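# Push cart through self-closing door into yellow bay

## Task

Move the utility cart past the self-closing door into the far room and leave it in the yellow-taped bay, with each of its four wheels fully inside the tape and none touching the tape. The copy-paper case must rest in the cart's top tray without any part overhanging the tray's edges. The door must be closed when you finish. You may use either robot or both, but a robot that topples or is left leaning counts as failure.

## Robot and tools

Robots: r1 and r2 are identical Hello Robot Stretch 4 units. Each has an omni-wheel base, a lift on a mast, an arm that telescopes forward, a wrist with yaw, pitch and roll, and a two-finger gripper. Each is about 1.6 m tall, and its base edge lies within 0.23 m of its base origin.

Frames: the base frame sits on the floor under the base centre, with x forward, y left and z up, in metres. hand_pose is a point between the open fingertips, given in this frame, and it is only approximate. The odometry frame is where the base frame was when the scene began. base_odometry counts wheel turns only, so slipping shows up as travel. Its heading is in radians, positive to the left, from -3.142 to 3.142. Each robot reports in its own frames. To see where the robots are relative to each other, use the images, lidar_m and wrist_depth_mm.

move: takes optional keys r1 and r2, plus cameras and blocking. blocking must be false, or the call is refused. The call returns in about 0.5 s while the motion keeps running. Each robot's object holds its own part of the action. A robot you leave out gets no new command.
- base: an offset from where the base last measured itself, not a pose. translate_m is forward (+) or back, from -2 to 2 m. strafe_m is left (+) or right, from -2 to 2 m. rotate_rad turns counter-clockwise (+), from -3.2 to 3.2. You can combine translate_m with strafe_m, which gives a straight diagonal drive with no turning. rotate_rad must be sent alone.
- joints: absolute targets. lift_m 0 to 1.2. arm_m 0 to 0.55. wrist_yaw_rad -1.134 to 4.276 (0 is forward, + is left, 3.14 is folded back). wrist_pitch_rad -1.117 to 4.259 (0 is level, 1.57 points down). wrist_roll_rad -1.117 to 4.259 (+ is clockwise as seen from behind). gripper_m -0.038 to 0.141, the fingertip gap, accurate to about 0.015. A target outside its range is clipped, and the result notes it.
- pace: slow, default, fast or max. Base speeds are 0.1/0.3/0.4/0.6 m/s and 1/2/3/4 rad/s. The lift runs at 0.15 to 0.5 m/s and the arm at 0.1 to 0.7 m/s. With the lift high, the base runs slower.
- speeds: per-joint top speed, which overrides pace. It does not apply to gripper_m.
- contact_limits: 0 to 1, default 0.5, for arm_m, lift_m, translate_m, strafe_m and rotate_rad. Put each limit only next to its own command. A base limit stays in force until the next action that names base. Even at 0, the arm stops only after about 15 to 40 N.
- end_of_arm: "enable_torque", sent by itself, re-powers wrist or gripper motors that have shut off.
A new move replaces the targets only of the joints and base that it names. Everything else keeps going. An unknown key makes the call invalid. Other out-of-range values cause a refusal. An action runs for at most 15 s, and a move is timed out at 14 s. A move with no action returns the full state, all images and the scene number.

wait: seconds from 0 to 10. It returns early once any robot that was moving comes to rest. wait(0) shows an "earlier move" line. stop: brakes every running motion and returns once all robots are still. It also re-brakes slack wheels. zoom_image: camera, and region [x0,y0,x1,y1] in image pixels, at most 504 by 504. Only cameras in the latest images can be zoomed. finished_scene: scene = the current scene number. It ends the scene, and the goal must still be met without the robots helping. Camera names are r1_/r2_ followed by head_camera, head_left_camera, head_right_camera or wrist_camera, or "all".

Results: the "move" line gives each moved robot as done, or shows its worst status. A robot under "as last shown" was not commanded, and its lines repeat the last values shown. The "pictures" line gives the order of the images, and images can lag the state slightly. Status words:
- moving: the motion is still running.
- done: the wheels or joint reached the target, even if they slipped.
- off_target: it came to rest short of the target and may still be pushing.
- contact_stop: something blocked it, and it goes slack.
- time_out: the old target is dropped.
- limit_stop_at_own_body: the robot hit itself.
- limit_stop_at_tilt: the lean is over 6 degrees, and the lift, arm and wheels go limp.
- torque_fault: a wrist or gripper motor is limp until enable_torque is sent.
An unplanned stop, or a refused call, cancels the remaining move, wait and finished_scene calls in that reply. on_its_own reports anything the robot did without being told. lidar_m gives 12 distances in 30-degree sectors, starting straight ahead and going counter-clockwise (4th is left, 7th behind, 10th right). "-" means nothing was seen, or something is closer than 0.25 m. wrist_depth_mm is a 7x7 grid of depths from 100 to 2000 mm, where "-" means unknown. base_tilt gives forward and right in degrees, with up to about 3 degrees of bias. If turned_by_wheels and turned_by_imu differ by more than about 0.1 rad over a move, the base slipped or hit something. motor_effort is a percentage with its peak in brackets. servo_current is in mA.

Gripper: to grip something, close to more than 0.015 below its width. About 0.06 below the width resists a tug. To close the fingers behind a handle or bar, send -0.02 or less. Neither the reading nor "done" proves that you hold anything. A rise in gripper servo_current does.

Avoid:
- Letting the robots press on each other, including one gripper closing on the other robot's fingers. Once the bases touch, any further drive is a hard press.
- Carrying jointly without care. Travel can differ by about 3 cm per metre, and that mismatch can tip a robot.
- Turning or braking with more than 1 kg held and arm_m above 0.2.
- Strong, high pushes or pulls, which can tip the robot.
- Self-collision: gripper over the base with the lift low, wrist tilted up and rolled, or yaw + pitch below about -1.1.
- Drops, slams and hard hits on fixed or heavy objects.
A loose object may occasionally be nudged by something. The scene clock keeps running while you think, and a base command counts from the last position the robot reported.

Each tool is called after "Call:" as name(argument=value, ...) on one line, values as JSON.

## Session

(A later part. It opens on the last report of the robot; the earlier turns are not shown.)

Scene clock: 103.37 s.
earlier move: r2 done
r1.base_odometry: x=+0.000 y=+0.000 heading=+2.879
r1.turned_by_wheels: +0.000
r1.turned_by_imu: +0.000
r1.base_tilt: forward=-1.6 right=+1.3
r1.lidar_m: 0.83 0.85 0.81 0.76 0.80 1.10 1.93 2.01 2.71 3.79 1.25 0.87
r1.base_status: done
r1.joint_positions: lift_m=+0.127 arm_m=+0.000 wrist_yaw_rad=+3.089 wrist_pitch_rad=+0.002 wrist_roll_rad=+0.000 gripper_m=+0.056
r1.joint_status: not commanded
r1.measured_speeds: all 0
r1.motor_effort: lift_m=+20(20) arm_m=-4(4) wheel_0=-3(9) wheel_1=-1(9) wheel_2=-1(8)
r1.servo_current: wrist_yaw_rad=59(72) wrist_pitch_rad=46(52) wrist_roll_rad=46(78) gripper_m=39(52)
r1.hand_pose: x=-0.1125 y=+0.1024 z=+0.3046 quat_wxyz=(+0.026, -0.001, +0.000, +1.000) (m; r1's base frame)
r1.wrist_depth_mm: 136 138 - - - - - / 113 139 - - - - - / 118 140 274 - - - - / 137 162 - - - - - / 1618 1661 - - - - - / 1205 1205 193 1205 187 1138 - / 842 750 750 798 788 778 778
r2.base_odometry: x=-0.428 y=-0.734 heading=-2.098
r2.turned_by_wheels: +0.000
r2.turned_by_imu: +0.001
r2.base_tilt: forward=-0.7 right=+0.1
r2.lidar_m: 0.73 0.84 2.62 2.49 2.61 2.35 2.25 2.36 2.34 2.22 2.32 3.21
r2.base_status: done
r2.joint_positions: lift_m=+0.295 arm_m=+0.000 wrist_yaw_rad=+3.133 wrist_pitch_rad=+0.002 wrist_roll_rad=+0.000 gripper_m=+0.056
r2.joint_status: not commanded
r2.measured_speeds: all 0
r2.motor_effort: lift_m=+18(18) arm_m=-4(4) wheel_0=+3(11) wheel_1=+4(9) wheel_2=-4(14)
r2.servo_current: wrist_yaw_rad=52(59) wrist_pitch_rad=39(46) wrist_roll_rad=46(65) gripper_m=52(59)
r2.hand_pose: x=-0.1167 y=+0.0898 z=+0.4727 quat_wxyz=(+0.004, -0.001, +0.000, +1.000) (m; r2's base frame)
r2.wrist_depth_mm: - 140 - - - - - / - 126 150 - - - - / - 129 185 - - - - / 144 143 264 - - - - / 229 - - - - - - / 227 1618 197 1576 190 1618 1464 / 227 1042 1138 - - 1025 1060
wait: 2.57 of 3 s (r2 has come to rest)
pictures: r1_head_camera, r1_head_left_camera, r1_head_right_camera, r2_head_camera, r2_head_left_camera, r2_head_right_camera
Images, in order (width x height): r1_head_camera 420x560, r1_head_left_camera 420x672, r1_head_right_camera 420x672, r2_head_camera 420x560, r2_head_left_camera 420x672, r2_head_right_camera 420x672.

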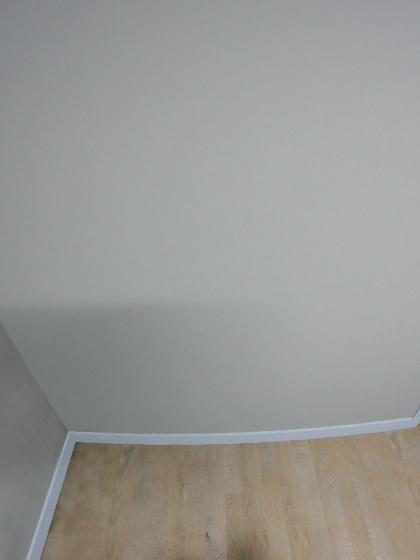

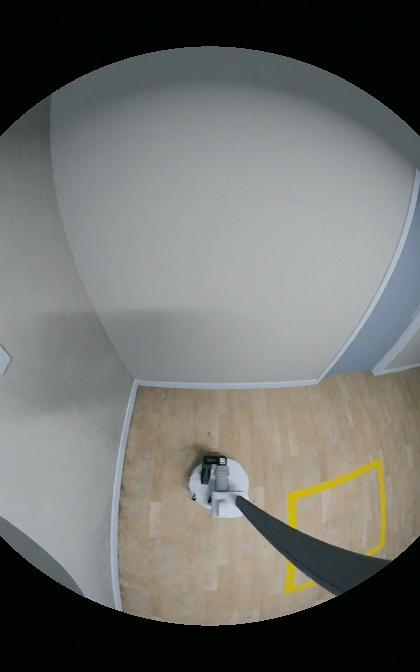

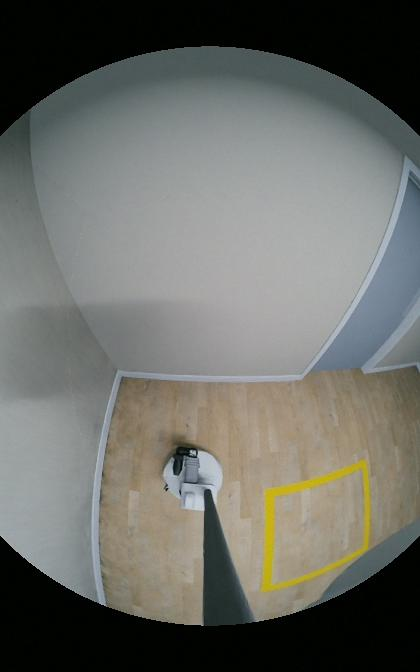

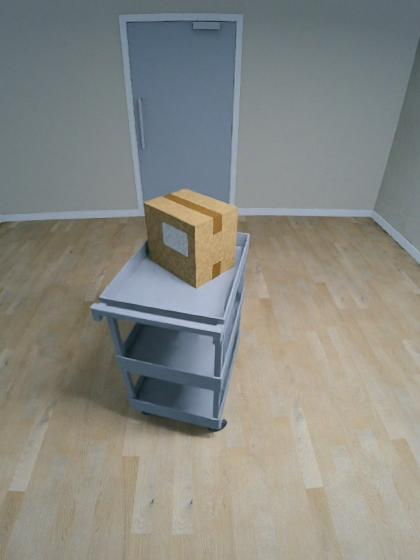

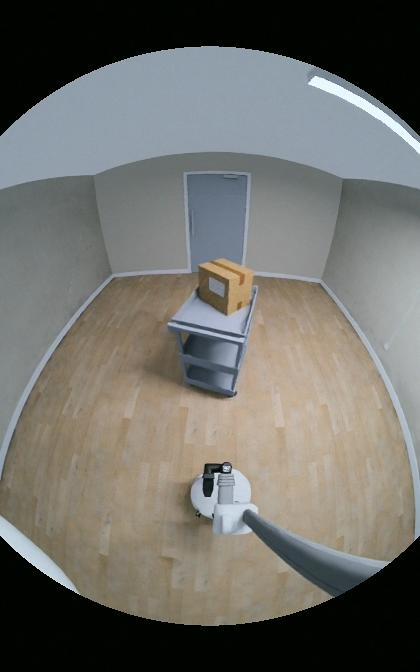

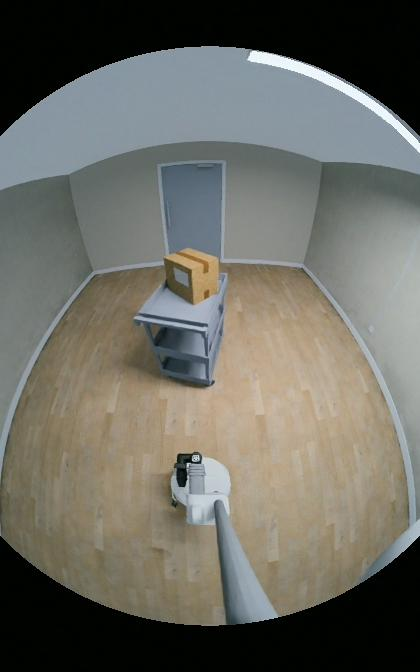

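Call:
move(blocking=false, r1={"base": {"strafe_m": -1.7}, "joints": {"lift_m": 0.6}}, r2={"base": {"strafe_m": -1.0, "translate_m": 0.5}, "pace": "fast"})

Call:
wait(seconds=3)

Call:
wait(seconds=5)

Call:
move(blocking=false, r2={"base": {"rotate_rad": 1.3}})

Call:
wait(seconds=2)

Call:
wait(seconds=2, cameras=["r1_head_camera", "r1_head_left_camera", "r1_head_right_camera", "r2_head_camera", "r2_head_left_camera", "r2_head_right_camera"])

Scene clock: 150.80 s.
move: r1 moving; r2 moving
r1.base_odometry: x=+0.009 y=+0.035 heading=+2.879
r1.turned_by_wheels: +0.000
r1.turned_by_imu: +0.000
r1.base_tilt: forward=-1.6 right=+1.3
r1.lidar_m: 0.85 0.84 0.85 0.79 0.82 1.14 1.92 2.03 2.69 3.80 1.27 0.90
r1.base_status: strafe_m moving
r1.joint_positions: lift_m=+0.164 arm_m=+0.000 wrist_yaw_rad=+3.089 wrist_pitch_rad=+0.002 wrist_roll_rad=+0.000 gripper_m=+0.056
r1.joint_status: lift_m moving
r1.measured_speeds: translate_m=+0.000 strafe_m=-0.142 rotate_rad=+0.000 lift_m=+0.146 arm_m=+0.000 wrist_yaw_rad=+0.000 wrist_pitch_rad=+0.000 wrist_roll_rad=+0.000
r1.motor_effort: lift_m=+24(28) arm_m=-4(4) wheel_0=+10(10) wheel_1=-10(10) wheel_2=+0(1)
r1.servo_current: wrist_yaw_rad=46(59) wrist_pitch_rad=39(52) wrist_roll_rad=59(72) gripper_m=39(46)
r1.hand_pose: x=-0.1125 y=+0.1024 z=+0.3421 quat_wxyz=(+0.026, -0.001, +0.000, +1.000) (m; r1's base frame)
r1.wrist_depth_mm: 136 139 - - - - - / 113 139 - - - - - / 118 139 273 - - - - / 137 162 - - - - - / 1808 1808 - - - - - / 1397 1308 194 1308 188 1182 - / 854 820 820 866 866 854 820
r2.base_odometry: x=-0.478 y=-0.731 heading=-2.099
r2.turned_by_wheels: -0.001
r2.turned_by_imu: +0.000
r2.base_tilt: forward=-0.7 right=+0.1
r2.lidar_m: 0.73 0.85 2.66 2.54 2.64 2.37 2.25 2.36 2.27 2.17 2.28 3.13
r2.base_status: translate_m moving; strafe_m moving
r2.joint_positions: lift_m=+0.295 arm_m=+0.000 wrist_yaw_rad=+3.133 wrist_pitch_rad=+0.002 wrist_roll_rad=+0.000 gripper_m=+0.056
r2.joint_status: not commanded
r2.measured_speeds: translate_m=+0.086 strafe_m=-0.174 rotate_rad=+0.001 lift_m=+0.000 arm_m=+0.000 wrist_yaw_rad=+0.000 wrist_pitch_rad=+0.000 wrist_roll_rad=+0.000
r2.motor_effort: lift_m=+18(18) arm_m=-4(4) wheel_0=+12(15) wheel_1=-11(11) wheel_2=-11(12)
r2.servo_current: wrist_yaw_rad=46(59) wrist_pitch_rad=39(46) wrist_roll_rad=46(59) gripper_m=52(52)
r2.hand_pose: x=-0.1167 y=+0.0898 z=+0.4727 quat_wxyz=(+0.004, -0.001, +0.000, +1.000) (m; r2's base frame)
r2.wrist_depth_mm: - 141 - - - - - / - 127 151 - - - - / - 129 185 - - - - / 144 144 264 - - - - / 230 - - - - - - / 227 1576 196 1537 190 1618 1430 / 226 1078 1160 - - 1042 1042
pictures: none

Scene clock: 153.80 s.
earlier move: r1 moving; r2 moving
r1.base_odometry: x=+0.232 y=+0.864 heading=+2.879
r1.turned_by_wheels: +0.000
r1.turned_by_imu: -0.007
r1.base_tilt: forward=-1.5 right=+1.3
r1.lidar_m: 0.85 0.91 1.20 1.65 1.71 2.00 1.90 1.98 2.64 3.04 1.43 1.00
r1.base_status: strafe_m moving
r1.joint_positions: lift_m=+0.600 arm_m=+0.000 wrist_yaw_rad=+3.089 wrist_pitch_rad=+0.002 wrist_roll_rad=+0.000 gripper_m=+0.056
r1.joint_status: all done
r1.measured_speeds: translate_m=+0.000 strafe_m=-0.300 rotate_rad=+0.001 lift_m=+0.000 arm_m=+0.000 wrist_yaw_rad=+0.000 wrist_pitch_rad=+0.000 wrist_roll_rad=+0.000
r1.motor_effort: lift_m=+25(28) arm_m=-4(4) wheel_0=+6(10) wheel_1=-5(11) wheel_2=-1(2)
r1.servo_current: wrist_yaw_rad=52(72) wrist_pitch_rad=46(52) wrist_roll_rad=52(72) gripper_m=39(52)
r1.hand_pose: x=-0.1125 y=+0.1024 z=+0.7771 quat_wxyz=(+0.026, -0.001, +0.000, +1.000) (m; r1's base frame)
r1.wrist_depth_mm: 136 138 - - - - - / 113 139 - - - - - / 117 140 272 - - - - / 137 161 - - - - - / - - - - - - - / - - 191 - 188 - - / 1863 164 1756 153 1808 1661 1808
r2.base_odometry: x=-1.527 y=-0.664 heading=-2.099
r2.turned_by_wheels: +0.000
r2.turned_by_imu: +0.002
r2.base_tilt: forward=-0.7 right=+0.1
r2.lidar_m: 3.05 1.04 0.93 3.49 3.64 2.88 2.76 1.79 1.31 1.26 1.30 1.83
r2.base_status: translate_m moving; strafe_m moving
r2.joint_positions: lift_m=+0.295 arm_m=+0.000 wrist_yaw_rad=+3.133 wrist_pitch_rad=+0.002 wrist_roll_rad=+0.000 gripper_m=+0.056
r2.joint_status: not commanded
r2.measured_speeds: translate_m=+0.057 strafe_m=-0.109 rotate_rad=+0.005 lift_m=+0.000 arm_m=+0.000 wrist_yaw_rad=+0.000 wrist_pitch_rad=+0.000 wrist_roll_rad=+0.000
r2.motor_effort: lift_m=+18(18) arm_m=-4(4) wheel_0=-1(15) wheel_1=-2(12) wheel_2=-4(12)
r2.servo_current: wrist_yaw_rad=52(59) wrist_pitch_rad=39(52) wrist_roll_rad=46(59) gripper_m=52(59)
r2.hand_pose: x=-0.1167 y=+0.0898 z=+0.4727 quat_wxyz=(+0.004, -0.001, +0.000, +1.000) (m; r2's base frame)
r2.wrist_depth_mm: - 141 - - - - - / - 126 150 - - - - / - 130 183 - - - - / 144 143 273 - - - - / 229 - - - - - - / 227 1576 196 1537 189 1618 1464 / 225 1078 1118 - - 1025 1060
wait: 3.00 s; no rest
pictures: none

Scene clock: 154.40 s.
earlier move: r1 moving; r2 done
r1.base_odometry: x=+0.279 y=+1.038 heading=+2.879
r1.turned_by_wheels: +0.000
r1.turned_by_imu: -0.001
r1.base_tilt: forward=-1.6 right=+1.3
r1.lidar_m: 0.87 0.91 1.24 1.82 1.88 2.01 1.89 1.98 2.63 2.87 1.35 1.00
r1.base_status: strafe_m moving
r1.joint_positions: lift_m=+0.600 arm_m=+0.000 wrist_yaw_rad=+3.089 wrist_pitch_rad=+0.002 wrist_roll_rad=+0.000 gripper_m=+0.056
r1.joint_status: all done
r1.measured_speeds: translate_m=+0.000 strafe_m=-0.300 rotate_rad=+0.002 lift_m=+0.000 arm_m=+0.000 wrist_yaw_rad=+0.000 wrist_pitch_rad=+0.000 wrist_roll_rad=+0.000
r1.motor_effort: lift_m=+25(28) arm_m=-4(4) wheel_0=+7(10) wheel_1=-5(11) wheel_2=-1(2)
r1.servo_current: wrist_yaw_rad=46(72) wrist_pitch_rad=39(52) wrist_roll_rad=39(72) gripper_m=39(52)
r1.hand_pose: x=-0.1125 y=+0.1024 z=+0.7771 quat_wxyz=(+0.026, -0.001, +0.000, +1.000) (m; r1's base frame)
r1.wrist_depth_mm: 137 138 - - - - - / 113 139 - - - - - / 117 140 271 - - - - / 137 161 - - - - - / - - - - - - - / - - 191 - 187 - - / 1756 164 1661 153 1808 1708 1863
r2.base_odometry: x=-1.543 y=-0.662 heading=-2.099
r2.turned_by_wheels: +0.000
r2.turned_by_imu: +0.000
r2.base_tilt: forward=-0.6 right=+0.1
r2.lidar_m: 3.03 1.08 0.96 3.49 3.64 2.88 2.77 1.78 1.29 1.25 1.31 1.81
r2.base_status: done
r2.joint_positions: lift_m=+0.295 arm_m=+0.000 wrist_yaw_rad=+3.133 wrist_pitch_rad=+0.002 wrist_roll_rad=+0.000 gripper_m=+0.056
r2.joint_status: not commanded
r2.measured_speeds: all 0
r2.motor_effort: lift_m=+18(18) arm_m=-4(4) wheel_0=-1(15) wheel_1=-2(12) wheel_2=-4(12)
r2.servo_current: wrist_yaw_rad=39(59) wrist_pitch_rad=39(52) wrist_roll_rad=52(59) gripper_m=39(59)
r2.hand_pose: x=-0.1167 y=+0.0898 z=+0.4727 quat_wxyz=(+0.004, -0.001, +0.000, +1.000) (m; r2's base frame)
r2.wrist_depth_mm: - 141 - - - - - / - 126 150 - - - - / - 129 183 - - - - / 144 143 272 - - - - / 229 - - - - - - / 227 1576 196 1537 190 1576 1430 / 226 1060 1160 - - 1042 1078
wait: 0.60 of 5 s (r2 has come to rest)
pictures: none

Scene clock: 154.90 s.
earlier move: r1 moving
move: r2 moving
r1.base_odometry: x=+0.318 y=+1.183 heading=+2.879
r1.turned_by_wheels: +0.000
r1.turned_by_imu: -0.001
r1.base_tilt: forward=-1.6 right=+1.3
r1.lidar_m: 0.89 0.90 1.22 1.99 2.07 1.98 1.89 1.96 2.63 2.71 1.34 1.02
r1.base_status: strafe_m moving
r1.joint_positions: lift_m=+0.600 arm_m=+0.000 wrist_yaw_rad=+3.089 wrist_pitch_rad=+0.002 wrist_roll_rad=+0.000 gripper_m=+0.056
r1.joint_status: not commanded
r1.measured_speeds: translate_m=+0.000 strafe_m=-0.300 rotate_rad=+0.003 lift_m=+0.000 arm_m=+0.000 wrist_yaw_rad=+0.000 wrist_pitch_rad=+0.000 wrist_roll_rad=+0.000
r1.motor_effort: lift_m=+25(25) arm_m=-4(4) wheel_0=+9(9) wheel_1=-5(8) wheel_2=+0(1)
r1.servo_current: wrist_yaw_rad=46(65) wrist_pitch_rad=52(52) wrist_roll_rad=39(59) gripper_m=39(46)
r1.hand_pose: x=-0.1125 y=+0.1024 z=+0.7771 quat_wxyz=(+0.026, -0.001, +0.000, +1.000) (m; r1's base frame)
r1.wrist_depth_mm: 136 139 - - - - - / 113 139 - - - - - / 118 139 273 - - - - / 137 162 - - - - - / - - - - - - - / - - 191 - 187 - - / 1808 164 1708 153 1808 1708 1863
r2.base_odometry: x=-1.543 y=-0.662 heading=-1.847
r2.turned_by_wheels: +0.252
r2.turned_by_imu: +0.245
r2.base_tilt: forward=-0.7 right=+0.1
r2.lidar_m: 3.05 0.97 0.95 3.51 3.21 2.77 2.53 1.47 1.25 1.24 1.45 2.54
r2.base_status: rotate_rad moving
r2.joint_positions: lift_m=+0.295 arm_m=+0.000 wrist_yaw_rad=+3.133 wrist_pitch_rad=+0.002 wrist_roll_rad=+0.000 gripper_m=+0.056
r2.joint_status: not commanded
r2.measured_speeds: translate_m=+0.001 strafe_m=+0.001 rotate_rad=+0.971 lift_m=+0.000 arm_m=+0.000 wrist_yaw_rad=+0.000 wrist_pitch_rad=+0.000 wrist_roll_rad=+0.000
r2.motor_effort: lift_m=+18(18) arm_m=-4(4) wheel_0=-4(9) wheel_1=-10(11) wheel_2=-11(11)
r2.servo_current: wrist_yaw_rad=52(52) wrist_pitch_rad=39(46) wrist_roll_rad=46(65) gripper_m=52(52)
r2.hand_pose: x=-0.1167 y=+0.0898 z=+0.4727 quat_wxyz=(+0.004, -0.001, +0.000, +1.000) (m; r2's base frame)
r2.wrist_depth_mm: - 141 - - - - - / - 126 151 - - - - / - 130 185 - - - - / 144 143 265 - - - - / 220 - - - - - - / 228 1618 196 1537 190 1618 1464 / 226 1078 1138 - - 1025 1060
pictures: none

Scene clock: 156.30 s.
earlier move: r1 moving; r2 done
r1.base_odometry: x=+0.423 y=+1.573 heading=+2.879
r1.turned_by_wheels: +0.000
r1.turned_by_imu: -0.003
r1.base_tilt: forward=-1.6 right=+1.3
r1.lidar_m: 0.96 1.03 1.25 2.40 2.46 1.99 1.87 1.97 2.46 2.32 1.37 1.03
r1.base_status: strafe_m moving
r1.joint_positions: lift_m=+0.600 arm_m=+0.000 wrist_yaw_rad=+3.089 wrist_pitch_rad=+0.002 wrist_roll_rad=+0.000 gripper_m=+0.056
r1.joint_status: not commanded
r1.measured_speeds: translate_m=+0.000 strafe_m=-0.206 rotate_rad=+0.001 lift_m=+0.000 arm_m=+0.000 wrist_yaw_rad=+0.000 wrist_pitch_rad=+0.000 wrist_roll_rad=+0.000
r1.motor_effort: lift_m=+24(25) arm_m=-4(4) wheel_0=+0(9) wheel_1=-1(8) wheel_2=+0(1)
r1.servo_current: wrist_yaw_rad=65(65) wrist_pitch_rad=33(52) wrist_roll_rad=46(65) gripper_m=39(46)
r1.hand_pose: x=-0.1125 y=+0.1024 z=+0.7772 quat_wxyz=(+0.026, -0.001, +0.000, +1.000) (m; r1's base frame)
r1.wrist_depth_mm: 136 138 - - - - - / 113 139 - - - - - / 116 140 224 - - - - / 137 160 286 - - - - / - - - - - - - / - - 192 - 187 - - / 1808 164 1661 153 1808 1661 1808
r2.base_odometry: x=-1.543 y=-0.662 heading=-0.800
r2.turned_by_wheels: +1.047
r2.turned_by_imu: +1.020
r2.base_tilt: forward=-0.7 right=+0.1
r2.lidar_m: 0.92 3.49 3.21 2.75 2.58 1.49 1.24 1.23 1.45 2.50 3.04 0.96
r2.base_status: done
r2.joint_positions: lift_m=+0.295 arm_m=+0.000 wrist_yaw_rad=+3.133 wrist_pitch_rad=+0.002 wrist_roll_rad=+0.000 gripper_m=+0.056
r2.joint_status: not commanded
r2.measured_speeds: all 0
r2.motor_effort: lift_m=+18(18) arm_m=-4(4) wheel_0=-3(11) wheel_1=-4(11) wheel_2=-4(12)
r2.servo_current: wrist_yaw_rad=52(59) wrist_pitch_rad=46(46) wrist_roll_rad=33(65) gripper_m=52(59)
r2.hand_pose: x=-0.1167 y=+0.0898 z=+0.4727 quat_wxyz=(+0.004, -0.001, +0.000, +1.000) (m; r2's base frame)
r2.wrist_depth_mm: - 141 - - - - - / - 126 141 - - - - / - 129 185 - - - - / 144 143 218 - - - - / 219 - - - - - - / 220 - 192 1281 190 1499 1464 / 227 1078 1138 - - 1042 1060
wait: 1.40 of 2 s (r2 has come to rest)
pictures: none

Scene clock: 157.30 s.
earlier move: r1 done
r1.base_odometry: x=+0.441 y=+1.642 heading=+2.879
r1.turned_by_wheels: +0.000
r1.turned_by_imu: +0.000
r1.base_tilt: forward=-1.6 right=+1.3
r1.lidar_m: 0.96 1.01 1.26 2.46 2.56 1.96 1.85 1.96 2.36 2.24 1.34 0.98
r1.base_status: done
r1.joint_positions: lift_m=+0.600 arm_m=+0.000 wrist_yaw_rad=+3.089 wrist_pitch_rad=+0.002 wrist_roll_rad=+0.000 gripper_m=+0.056
r1.joint_status: not commanded
r1.measured_speeds: all 0
r1.motor_effort: lift_m=+24(25) arm_m=-4(4) wheel_0=+1(9) wheel_1=-1(8) wheel_2=-1(2)
r1.servo_current: wrist_yaw_rad=65(65) wrist_pitch_rad=33(52) wrist_roll_rad=52(72) gripper_m=46(46)
r1.hand_pose: x=-0.1125 y=+0.1024 z=+0.7772 quat_wxyz=(+0.026, -0.001, +0.000, +1.000) (m; r1's base frame)
r1.wrist_depth_mm: 136 138 - - - - - / 112 139 - - - - - / 116 140 222 - - - - / 137 159 - - - - - / - - - - - - - / - - 192 - 188 - - / 1808 164 1661 153 1863 1756 1863
r2.base_odometry: x=-1.543 y=-0.662 heading=-0.800
r2.turned_by_wheels: +0.000
r2.turned_by_imu: +0.000
r2.base_tilt: forward=-0.7 right=+0.1
r2.lidar_m: 0.93 3.51 3.23 2.76 2.58 1.49 1.25 1.24 1.46 2.48 3.05 0.99
r2.base_status: done
r2.joint_positions: lift_m=+0.295 arm_m=+0.000 wrist_yaw_rad=+3.133 wrist_pitch_rad=+0.002 wrist_roll_rad=+0.000 gripper_m=+0.056
r2.joint_status: not commanded
r2.measured_speeds: all 0
r2.motor_effort: lift_m=+18(18) arm_m=-4(4) wheel_0=-3(11) wheel_1=-4(11) wheel_2=-4(12)
r2.servo_current: wrist_yaw_rad=46(59) wrist_pitch_rad=46(46) wrist_roll_rad=46(65) gripper_m=46(59)
r2.hand_pose: x=-0.1167 y=+0.0898 z=+0.4727 quat_wxyz=(+0.004, -0.001, +0.000, +1.000) (m; r2's base frame)
r2.wrist_depth_mm: - 141 - - - - - / - 127 142 - - - - / - 129 185 - - - - / 144 144 218 - - - - / 220 - - - - - - / 220 - 193 1308 190 1430 1430 / 226 1078 1160 - - 1042 1060
wait: 1.00 of 2 s (r1 has come to rest)
pictures: r1_head_camera, r1_head_left_camera, r1_head_right_camera, r2_head_camera, r2_head_left_camera, r2_head_right_camera
Images, in order (width x height): r1_head_camera 420x560, r1_head_left_camera 420x672, r1_head_right_camera 420x672, r2_head_camera 420x560, r2_head_left_camera 420x672, r2_head_right_camera 420x672.

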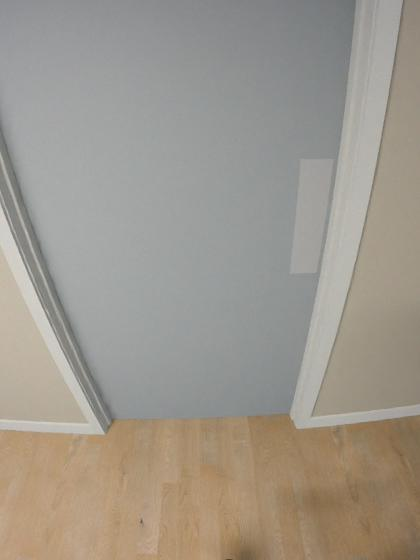

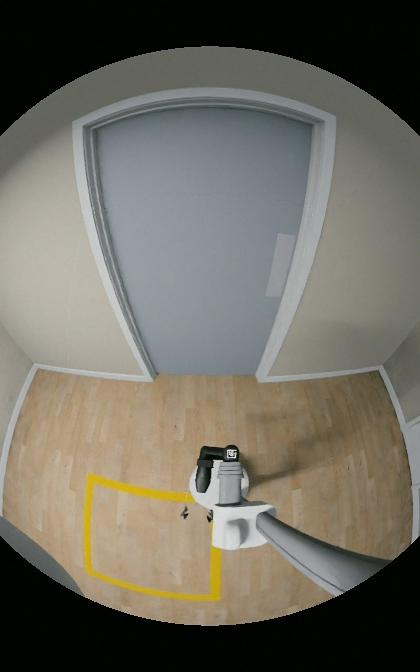

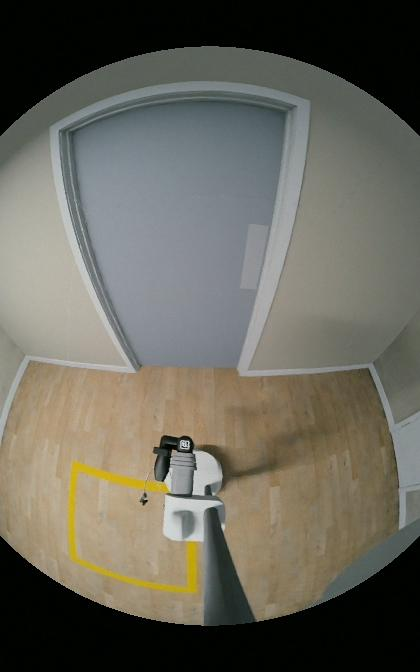

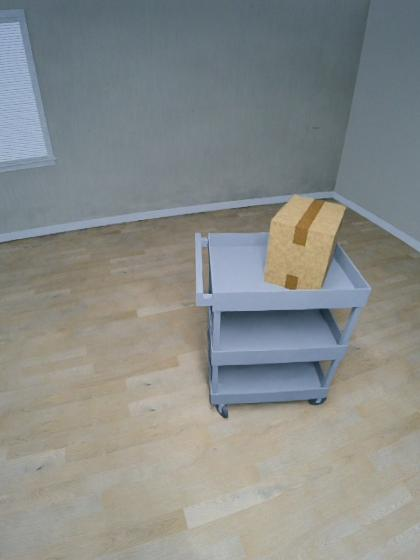

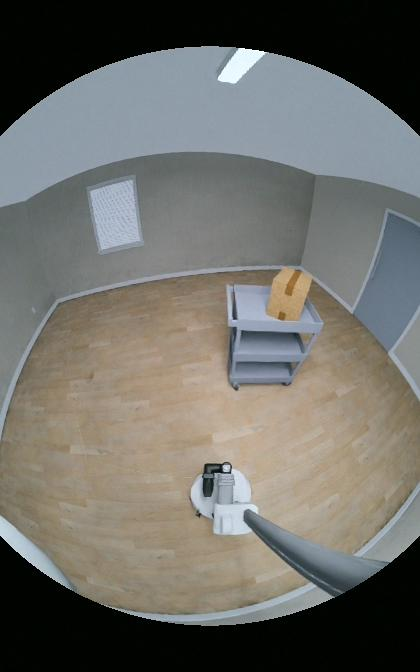

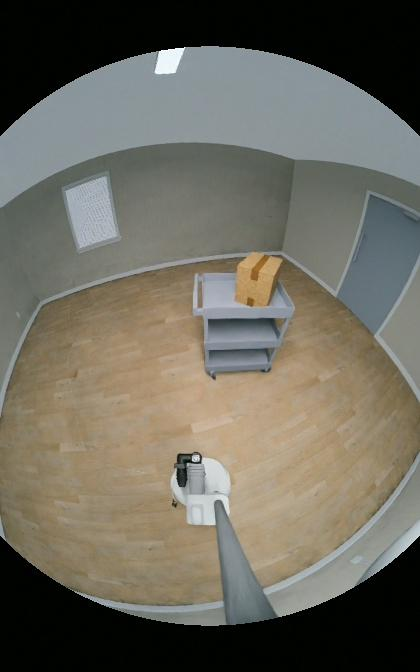

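Call:
zoom_image(camera="r2_head_camera", region=[180, 180, 390, 420])

Call:
zoom_image(camera="r1_head_left_camera", region=[60, 320, 360, 620])

Scaled by 2.100 from the camera's 420x560 image, which has a finer 1200x1600 frame.

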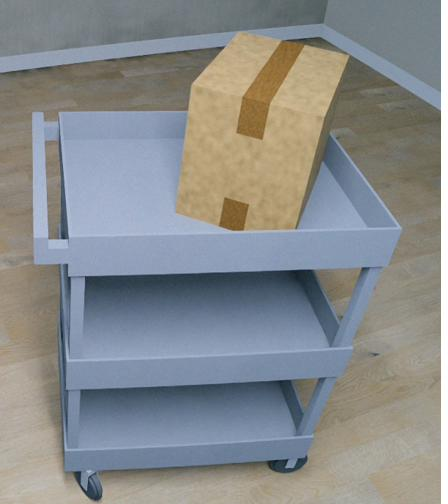

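Scaled by 1.680 from the camera's 420x672 image, which has a finer 600x960 frame.

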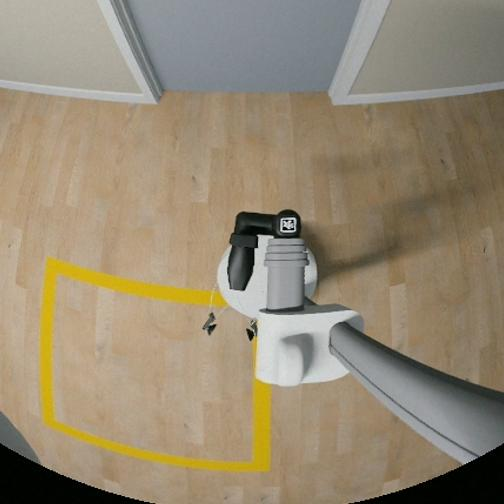

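Call:
move(blocking=false, r1={"base": {"strafe_m": -0.2}, "joints": {"lift_m": 0.35, "wrist_yaw_rad": 0.0, "gripper_m": -0.01}}, r2={"base": {"strafe_m": 0.0, "translate_m": 0.0}, "joints": {"lift_m": 0.7, "wrist_yaw_rad": 0.0}})

Call:
wait(seconds=2.5)

Call:
wait(seconds=2, cameras=["r1_head_camera", "r1_head_left_camera", "r1_wrist_camera", "r2_head_camera", "r2_head_left_camera", "r2_wrist_camera"])

Scene clock: 213.80 s.
move: r1 moving; r2 moving
r1.base_odometry: x=+0.450 y=+1.677 heading=+2.879
r1.turned_by_wheels: +0.000
r1.turned_by_imu: +0.000
r1.base_tilt: forward=-1.6 right=+1.2
r1.lidar_m: 0.96 1.02 1.22 2.49 2.57 1.98 1.85 1.96 2.29 2.21 1.37 0.97
r1.base_status: strafe_m moving
r1.joint_positions: lift_m=+0.563 arm_m=+0.000 wrist_yaw_rad=+2.503 wrist_pitch_rad=+0.002 wrist_roll_rad=+0.000 gripper_m=+0.037
r1.joint_status: lift_m moving; wrist_yaw_rad moving; gripper_m moving
r1.measured_speeds: translate_m=+0.000 strafe_m=-0.139 rotate_rad=+0.002 lift_m=-0.146 arm_m=+0.000 wrist_yaw_rad=-1.818 wrist_pitch_rad=+0.000 wrist_roll_rad=+0.000
r1.motor_effort: lift_m=+11(23) arm_m=-4(4) wheel_0=+9(9) wheel_1=-8(10) wheel_2=-1(1)
r1.servo_current: wrist_yaw_rad=85(124) wrist_pitch_rad=39(52) wrist_roll_rad=72(72) gripper_m=104(104)
r1.hand_pose: x=-0.0085 y=+0.2421 z=+0.7402 quat_wxyz=(+0.314, -0.001, +0.000, +0.949) (m; r1's base frame)
r1.wrist_depth_mm: - - - - - - - / - - - - - - - / - - - - - - - / - - - - - - - / - - - - - - - / - - 194 - 187 - - / - 1537 1618 1756 1708 1808 1863
r2.base_odometry: x=-1.543 y=-0.662 heading=-0.800
r2.turned_by_wheels: +0.000
r2.turned_by_imu: +0.000
r2.base_tilt: forward=-0.7 right=+0.1
r2.lidar_m: 0.95 3.51 3.22 2.75 2.56 1.48 1.24 1.24 1.44 2.54 3.04 0.98
r2.base_status: done
r2.joint_positions: lift_m=+0.333 arm_m=+0.000 wrist_yaw_rad=+2.570 wrist_pitch_rad=+0.002 wrist_roll_rad=+0.000 gripper_m=+0.056
r2.joint_status: lift_m moving; wrist_yaw_rad moving
r2.measured_speeds: translate_m=+0.000 strafe_m=+0.000 rotate_rad=+0.000 lift_m=+0.146 arm_m=+0.000 wrist_yaw_rad=-1.740 wrist_pitch_rad=+0.000 wrist_roll_rad=+0.000
r2.motor_effort: lift_m=+24(25) arm_m=-4(4) wheel_0=+0(2) wheel_1=+0(4) wheel_2=+0(4)
r2.servo_current: wrist_yaw_rad=104(124) wrist_pitch_rad=39(46) wrist_roll_rad=39(52) gripper_m=52(59)
r2.hand_pose: x=-0.0242 y=+0.2296 z=+0.5103 quat_wxyz=(+0.282, -0.001, +0.000, +0.959) (m; r2's base frame)
r2.wrist_depth_mm: - - - - - - - / - - - - - - - / - - - - - - - / - - - - - - - / - - - - - - - / - - 191 1661 190 1708 1537 / 1138 1078 1205 - - 1078 1118
pictures: none

Scene clock: 215.63 s.
earlier move: r1 done; r2 moving
r1.base_odometry: x=+0.493 y=+1.835 heading=+2.879
r1.turned_by_wheels: +0.000
r1.turned_by_imu: -0.001
r1.base_tilt: forward=-1.6 right=+1.3
r1.lidar_m: 0.92 1.00 1.26 2.67 2.73 1.97 1.86 1.94 2.15 2.04 1.35 0.97
r1.base_status: done
r1.joint_positions: lift_m=+0.351 arm_m=+0.000 wrist_yaw_rad=+0.003 wrist_pitch_rad=+0.002 wrist_roll_rad=+0.000 gripper_m=-0.009
r1.joint_status: all done
r1.measured_speeds: all 0
r1.motor_effort: lift_m=+12(23) arm_m=-4(4) wheel_0=-1(10) wheel_1=+1(11) wheel_2=+0(2)
r1.servo_current: wrist_yaw_rad=46(124) wrist_pitch_rad=39(52) wrist_roll_rad=52(78) gripper_m=52(117)
r1.hand_pose: x=+0.4596 y=-0.0866 z=+0.5281 quat_wxyz=(+1.000, +0.000, +0.001, +0.001) (m; r1's base frame)
r1.wrist_depth_mm: - - - 707 - - - / - - - 699 - - - / - - - 732 - - - / - - - - - - - / - - - - - - - / - - 183 195 - - - / - - 162 135 142 - -
r2.base_odometry: x=-1.543 y=-0.662 heading=-0.800
r2.turned_by_wheels: +0.000
r2.turned_by_imu: +0.000
r2.base_tilt: forward=-0.7 right=+0.0
r2.lidar_m: 0.94 3.49 3.23 2.76 2.58 1.48 1.24 1.24 1.43 2.50 3.02 0.98
r2.base_status: done
r2.joint_positions: lift_m=+0.700 arm_m=+0.000 wrist_yaw_rad=+0.003 wrist_pitch_rad=+0.002 wrist_roll_rad=+0.000 gripper_m=+0.056
r2.joint_status: lift_m moving; wrist_yaw_rad moving
r2.measured_speeds: translate_m=+0.000 strafe_m=+0.000 rotate_rad=+0.000 lift_m=+0.009 arm_m=+0.000 wrist_yaw_rad=+0.000 wrist_pitch_rad=+0.000 wrist_roll_rad=+0.000
r2.motor_effort: lift_m=+21(25) arm_m=-4(4) wheel_0=+0(2) wheel_1=+0(4) wheel_2=+0(4)
r2.servo_current: wrist_yaw_rad=13(130) wrist_pitch_rad=33(46) wrist_roll_rad=33(59) gripper_m=46(59)
r2.hand_pose: x=+0.4596 y=-0.0866 z=+0.8774 quat_wxyz=(+1.000, +0.000, +0.001, +0.001) (m; r2's base frame)
r2.wrist_depth_mm: - - - - - - - / - - - - - - - / - - - - - 768 - / - - - - - 778 - / - - - - - - - / - - 196 - 189 - - / 1983 1808 - - - - -
wait: 1.83 of 2.5 s (r1 has come to rest)
pictures: none

Scene clock: 215.93 s.
earlier move: r2 done
r1.base_odometry: x=+0.493 y=+1.835 heading=+2.879
r1.turned_by_wheels: +0.000
r1.turned_by_imu: +0.000
r1.base_tilt: forward=-1.6 right=+1.3
r1.lidar_m: 0.93 1.01 1.22 2.65 2.74 1.96 1.86 1.89 2.15 2.01 1.37 0.94
r1.base_status: done
r1.joint_positions: lift_m=+0.351 arm_m=+0.000 wrist_yaw_rad=+0.003 wrist_pitch_rad=+0.002 wrist_roll_rad=+0.000 gripper_m=-0.009
r1.joint_status: all done
r1.measured_speeds: all 0
r1.motor_effort: lift_m=+13(23) arm_m=-4(4) wheel_0=-1(10) wheel_1=+1(11) wheel_2=+0(2)
r1.servo_current: wrist_yaw_rad=46(124) wrist_pitch_rad=46(52) wrist_roll_rad=52(78) gripper_m=59(117)
r1.hand_pose: x=+0.4596 y=-0.0866 z=+0.5281 quat_wxyz=(+1.000, +0.000, +0.001, +0.001) (m; r1's base frame)
r1.wrist_depth_mm: - - - 707 - - - / - - - 723 - - - / - - - 723 - - - / - - - - - - - / - - - - - - - / - - 183 194 - - - / - - 163 135 142 - -
r2.base_odometry: x=-1.543 y=-0.662 heading=-0.800
r2.turned_by_wheels: +0.000
r2.turned_by_imu: +0.000
r2.base_tilt: forward=-0.7 right=+0.0
r2.lidar_m: 0.92 3.50 3.23 2.77 2.59 1.46 1.24 1.24 1.46 2.50 3.02 1.00
r2.base_status: done
r2.joint_positions: lift_m=+0.700 arm_m=+0.000 wrist_yaw_rad=+0.003 wrist_pitch_rad=+0.002 wrist_roll_rad=+0.000 gripper_m=+0.056
r2.joint_status: all done
r2.measured_speeds: all 0
r2.motor_effort: lift_m=+21(25) arm_m=-4(4) wheel_0=+0(2) wheel_1=+0(4) wheel_2=+0(4)
r2.servo_current: wrist_yaw_rad=52(130) wrist_pitch_rad=39(46) wrist_roll_rad=52(59) gripper_m=52(59)
r2.hand_pose: x=+0.4596 y=-0.0866 z=+0.8775 quat_wxyz=(+1.000, +0.000, +0.001, +0.001) (m; r2's base frame)
r2.wrist_depth_mm: - - - - - - - / - - - - - - - / - - - - - 768 - / - - - - - 778 - / - - - - - - - / - - 196 - 188 - - / 1921 1863 - - - - -
wait: 0.30 of 2 s (r2 has come to rest)
pictures: r1_head_camera, r1_head_left_camera, r1_wrist_camera, r2_head_camera, r2_head_left_camera, r2_wrist_camera
Images, in order (width x height): r1_head_camera 420x560, r1_head_left_camera 420x672, r1_wrist_camera 616x392, r2_head_camera 420x560, r2_head_left_camera 420x672, r2_wrist_camera 616x392.

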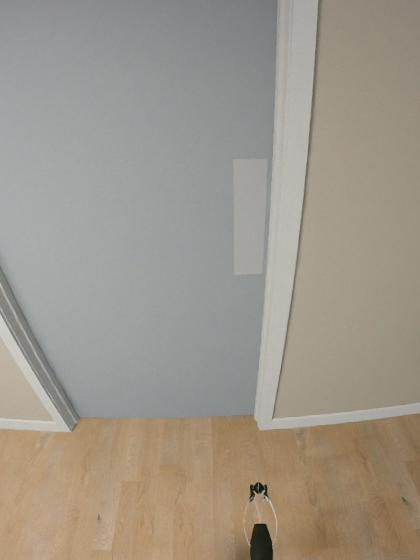

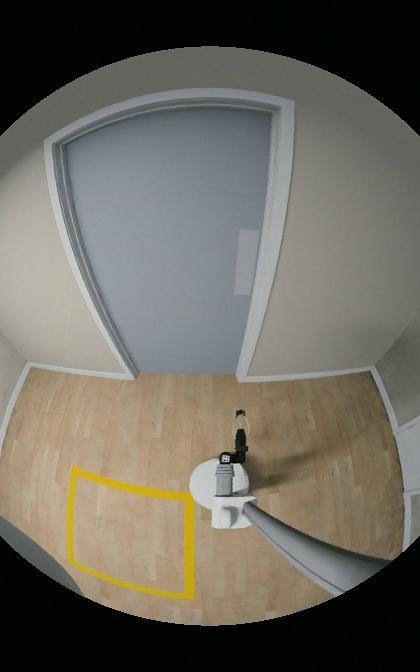

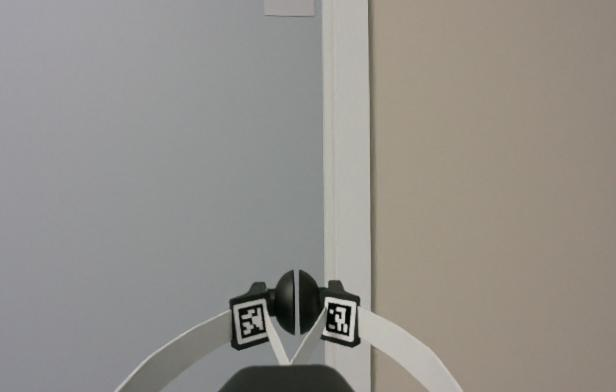

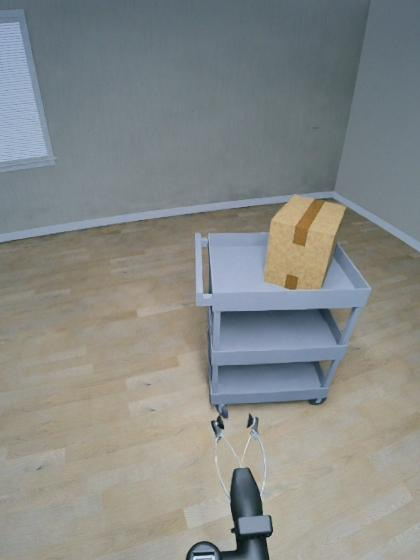

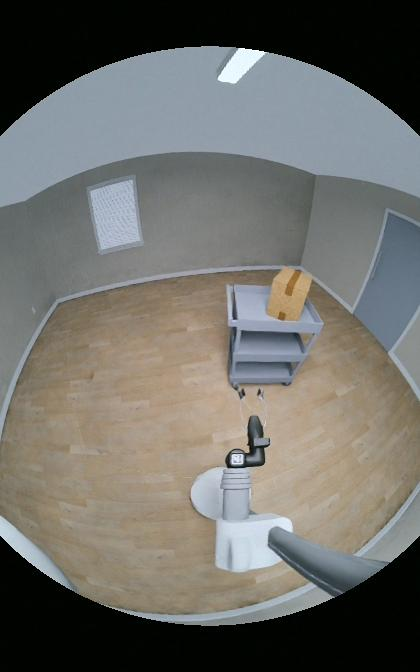

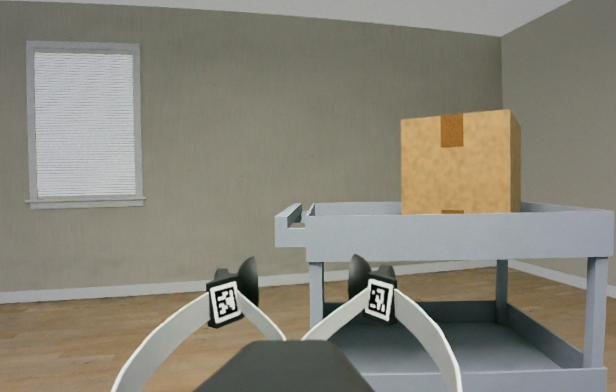

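Call:
move(blocking=false, r1={"base": {"strafe_m": 0.17, "translate_m": 0.38}}, r2={"base": {"strafe_m": 0.6, "translate_m": -0.25}})

Call:
wait(seconds=3)

Call:
wait(seconds=2, cameras=["r1_head_camera", "r1_head_left_camera", "r1_wrist_camera", "r2_head_camera", "r2_head_left_camera", "r2_wrist_camera"])

Scene clock: 257.60 s.
move: r1 moving; r2 moving
r1.base_odometry: x=+0.459 y=+1.829 heading=+2.879
r1.turned_by_wheels: +0.000
r1.turned_by_imu: +0.000
r1.base_tilt: forward=-1.6 right=+1.2
r1.lidar_m: 0.91 0.99 1.21 2.63 2.73 1.99 1.88 1.99 2.16 2.05 1.33 0.94
r1.base_status: translate_m moving; strafe_m moving
r1.joint_positions: lift_m=+0.351 arm_m=+0.000 wrist_yaw_rad=+0.003 wrist_pitch_rad=+0.002 wrist_roll_rad=+0.000 gripper_m=-0.009
r1.joint_status: not commanded
r1.measured_speeds: translate_m=+0.122 strafe_m=+0.054 rotate_rad=-0.002 lift_m=+0.000 arm_m=+0.000 wrist_yaw_rad=+0.000 wrist_pitch_rad=+0.000 wrist_roll_rad=+0.000
r1.motor_effort: lift_m=+13(13) arm_m=-4(4) wheel_0=+4(5) wheel_1=+7(9) wheel_2=-8(9)
r1.servo_current: wrist_yaw_rad=39(65) wrist_pitch_rad=39(46) wrist_roll_rad=33(65) gripper_m=46(52)
r1.hand_pose: x=+0.4596 y=-0.0866 z=+0.5281 quat_wxyz=(+1.000, +0.000, +0.001, +0.001) (m; r1's base frame)
r1.wrist_depth_mm: - - - 750 - - - / - - - 759 - - - / - - - 759 - - - / - - - 723 - - - / - - - 732 - - - / - - 183 195 - - - / - - 163 151 142 - -
r2.base_odometry: x=-1.531 y=-0.634 heading=-0.799
r2.turned_by_wheels: +0.001
r2.turned_by_imu: +0.001
r2.base_tilt: forward=-0.7 right=+0.1
r2.lidar_m: 0.97 3.51 3.19 2.75 2.59 1.49 1.22 1.23 1.43 2.51 3.07 0.98
r2.base_status: translate_m moving; strafe_m moving
r2.joint_positions: lift_m=+0.700 arm_m=+0.000 wrist_yaw_rad=+0.003 wrist_pitch_rad=+0.002 wrist_roll_rad=+0.000 gripper_m=+0.056
r2.joint_status: not commanded
r2.measured_speeds: translate_m=-0.049 strafe_m=+0.111 rotate_rad=+0.007 lift_m=+0.000 arm_m=+0.000 wrist_yaw_rad=+0.000 wrist_pitch_rad=+0.000 wrist_roll_rad=+0.000
r2.motor_effort: lift_m=+21(21) arm_m=-4(4) wheel_0=-11(15) wheel_1=+8(9) wheel_2=+8(8)
r2.servo_current: wrist_yaw_rad=46(59) wrist_pitch_rad=46(46) wrist_roll_rad=46(52) gripper_m=52(52)
r2.hand_pose: x=+0.4596 y=-0.0866 z=+0.8775 quat_wxyz=(+1.000, +0.000, +0.001, +0.001) (m; r2's base frame)
r2.wrist_depth_mm: - - - - - - - / - - - - - - - / - - - - - 778 - / - - - - - 788 - / - - - - - - - / - - 196 - 188 - - / 1983 1808 - - - - -
pictures: none

Scene clock: 259.87 s.
earlier move: r1 done; r2 moving
r1.base_odometry: x=+0.082 y=+1.769 heading=+2.879
r1.turned_by_wheels: +0.000
r1.turned_by_imu: +0.001
r1.base_tilt: forward=-1.6 right=+1.3
r1.lidar_m: 0.59 0.63 0.85 1.84 2.58 2.36 2.24 2.34 2.34 2.21 0.81 0.62
r1.base_status: done
r1.joint_positions: lift_m=+0.350 arm_m=+0.000 wrist_yaw_rad=+0.003 wrist_pitch_rad=+0.002 wrist_roll_rad=+0.000 gripper_m=-0.009
r1.joint_status: not commanded
r1.measured_speeds: all 0
r1.motor_effort: lift_m=+13(13) arm_m=-4(4) wheel_0=+3(7) wheel_1=+2(10) wheel_2=-1(9)
r1.servo_current: wrist_yaw_rad=72(72) wrist_pitch_rad=46(52) wrist_roll_rad=46(65) gripper_m=52(52)
r1.hand_pose: x=+0.4596 y=-0.0867 z=+0.5281 quat_wxyz=(+1.000, +0.000, +0.001, +0.001) (m; r1's base frame)
r1.wrist_depth_mm: 389 394 394 399 402 404 364 / 392 394 397 397 402 404 373 / 392 394 397 399 402 404 368 / 394 394 399 399 407 407 375 / 397 397 399 399 407 410 375 / 394 397 399 195 404 410 375 / 394 399 180 185 161 410 377
r2.base_odometry: x=-1.305 y=-0.105 heading=-0.799
r2.turned_by_wheels: +0.000
r2.turned_by_imu: -0.001
r2.base_tilt: forward=-0.7 right=+0.1
r2.lidar_m: 3.56 3.54 2.55 2.18 2.17 1.39 1.17 1.17 1.38 2.33 1.74 1.30
r2.base_status: translate_m moving; strafe_m moving
r2.joint_positions: lift_m=+0.700 arm_m=+0.000 wrist_yaw_rad=+0.003 wrist_pitch_rad=+0.002 wrist_roll_rad=+0.000 gripper_m=+0.056
r2.joint_status: not commanded
r2.measured_speeds: translate_m=-0.057 strafe_m=+0.141 rotate_rad=-0.004 lift_m=+0.000 arm_m=+0.000 wrist_yaw_rad=+0.000 wrist_pitch_rad=+0.000 wrist_roll_rad=+0.000
r2.motor_effort: lift_m=+21(21) arm_m=-4(4) wheel_0=-3(15) wheel_1=+3(10) wheel_2=+3(10)
r2.servo_current: wrist_yaw_rad=46(65) wrist_pitch_rad=39(46) wrist_roll_rad=46(65) gripper_m=46(52)
r2.hand_pose: x=+0.4596 y=-0.0866 z=+0.8775 quat_wxyz=(+1.000, +0.000, +0.001, +0.001) (m; r2's base frame)
r2.wrist_depth_mm: - - - - - - - / - - - - - - - / - - - - - - - / - - - - - - 1078 / - - - - - - - / - - 196 - 191 1366 - / - 1863 - - - - -
wait: 2.27 of 3 s (r1 has come to rest)
pictures: none

Scene clock: 260.73 s.
earlier move: r2 done
r1.base_odometry: x=+0.082 y=+1.769 heading=+2.879
r1.turned_by_wheels: +0.000
r1.turned_by_imu: +0.000
r1.base_tilt: forward=-1.6 right=+1.3
r1.lidar_m: 0.59 0.63 0.84 1.83 2.58 2.37 2.25 2.33 2.33 2.20 0.79 0.64
r1.base_status: done
r1.joint_positions: lift_m=+0.350 arm_m=+0.000 wrist_yaw_rad=+0.003 wrist_pitch_rad=+0.002 wrist_roll_rad=+0.000 gripper_m=-0.009
r1.joint_status: not commanded
r1.measured_speeds: all 0
r1.motor_effort: lift_m=+13(13) arm_m=-4(4) wheel_0=+2(7) wheel_1=+1(10) wheel_2=-1(9)
r1.servo_current: wrist_yaw_rad=52(72) wrist_pitch_rad=39(52) wrist_roll_rad=52(72) gripper_m=52(59)
r1.hand_pose: x=+0.4596 y=-0.0867 z=+0.5281 quat_wxyz=(+1.000, +0.000, +0.001, +0.001) (m; r1's base frame)
r1.wrist_depth_mm: 392 392 394 399 402 402 364 / 389 394 399 399 399 404 373 / 392 394 397 399 404 404 368 / 394 397 399 404 402 407 373 / 394 397 404 404 404 407 375 / 394 399 399 194 404 407 373 / 394 399 181 184 161 413 375
r2.base_odometry: x=-1.288 y=-0.065 heading=-0.799
r2.turned_by_wheels: +0.000
r2.turned_by_imu: +0.000
r2.base_tilt: forward=-0.7 right=+0.1
r2.lidar_m: 3.54 3.54 2.49 2.12 2.14 1.38 1.16 1.17 1.35 2.33 1.71 1.36
r2.base_status: done
r2.joint_positions: lift_m=+0.700 arm_m=+0.000 wrist_yaw_rad=+0.003 wrist_pitch_rad=+0.002 wrist_roll_rad=+0.000 gripper_m=+0.056
r2.joint_status: not commanded
r2.measured_speeds: all 0
r2.motor_effort: lift_m=+20(21) arm_m=-4(4) wheel_0=-1(15) wheel_1=+2(10) wheel_2=+5(10)
r2.servo_current: wrist_yaw_rad=46(65) wrist_pitch_rad=39(46) wrist_roll_rad=59(65) gripper_m=46(52)
r2.hand_pose: x=+0.4596 y=-0.0866 z=+0.8775 quat_wxyz=(+1.000, +0.000, +0.001, +0.001) (m; r2's base frame)
r2.wrist_depth_mm: - - - - - - - / - - - - - - - / - - - - - - - / - - - - - - - / - - - - - - - / - - 195 - 192 1366 - / 1921 1808 - - - 1397 -
wait: 0.87 of 2 s (r2 has come to rest)
pictures: r1_head_camera, r1_head_left_camera, r1_wrist_camera, r2_head_camera, r2_head_left_camera, r2_wrist_camera
Images, in order (width x height): r1_head_camera 420x560, r1_head_left_camera 420x672, r1_wrist_camera 616x392, r2_head_camera 420x560, r2_head_left_camera 420x672, r2_wrist_camera 616x392.

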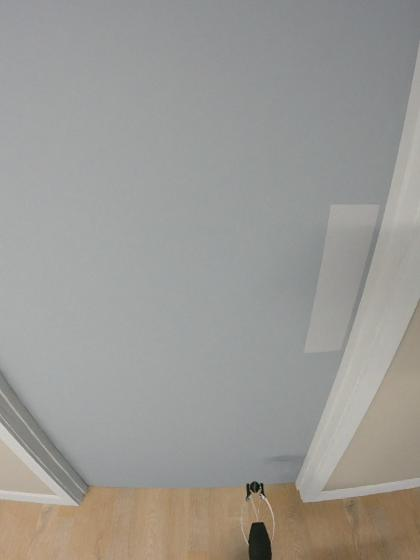

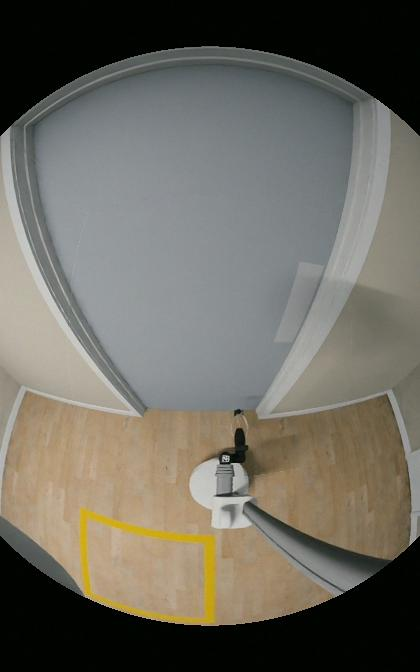

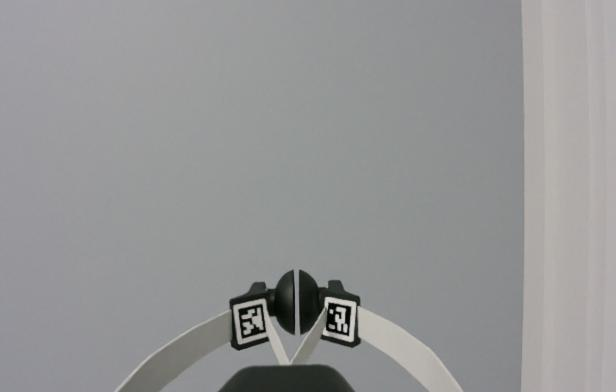

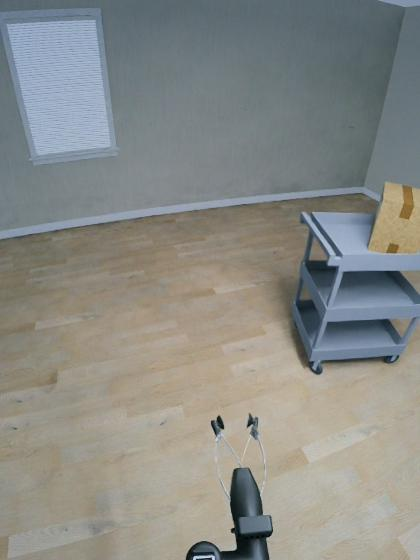

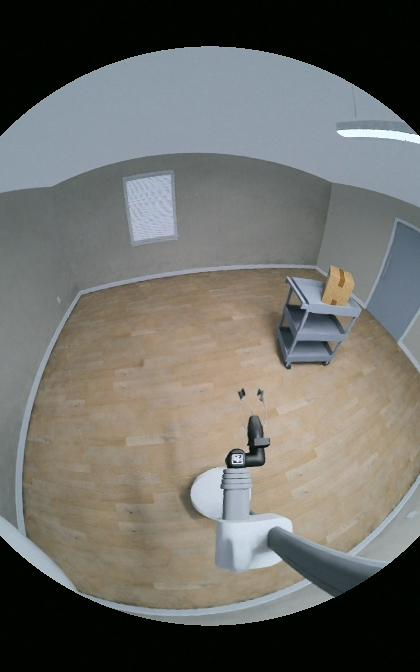

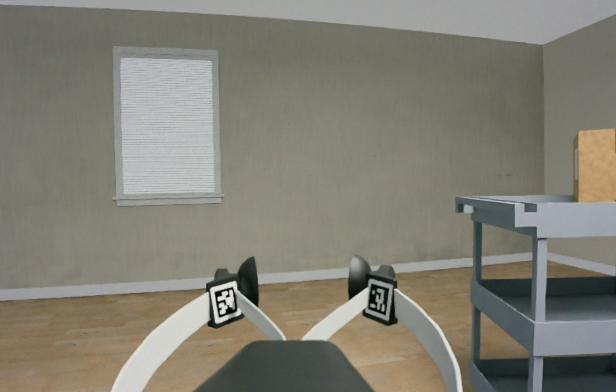

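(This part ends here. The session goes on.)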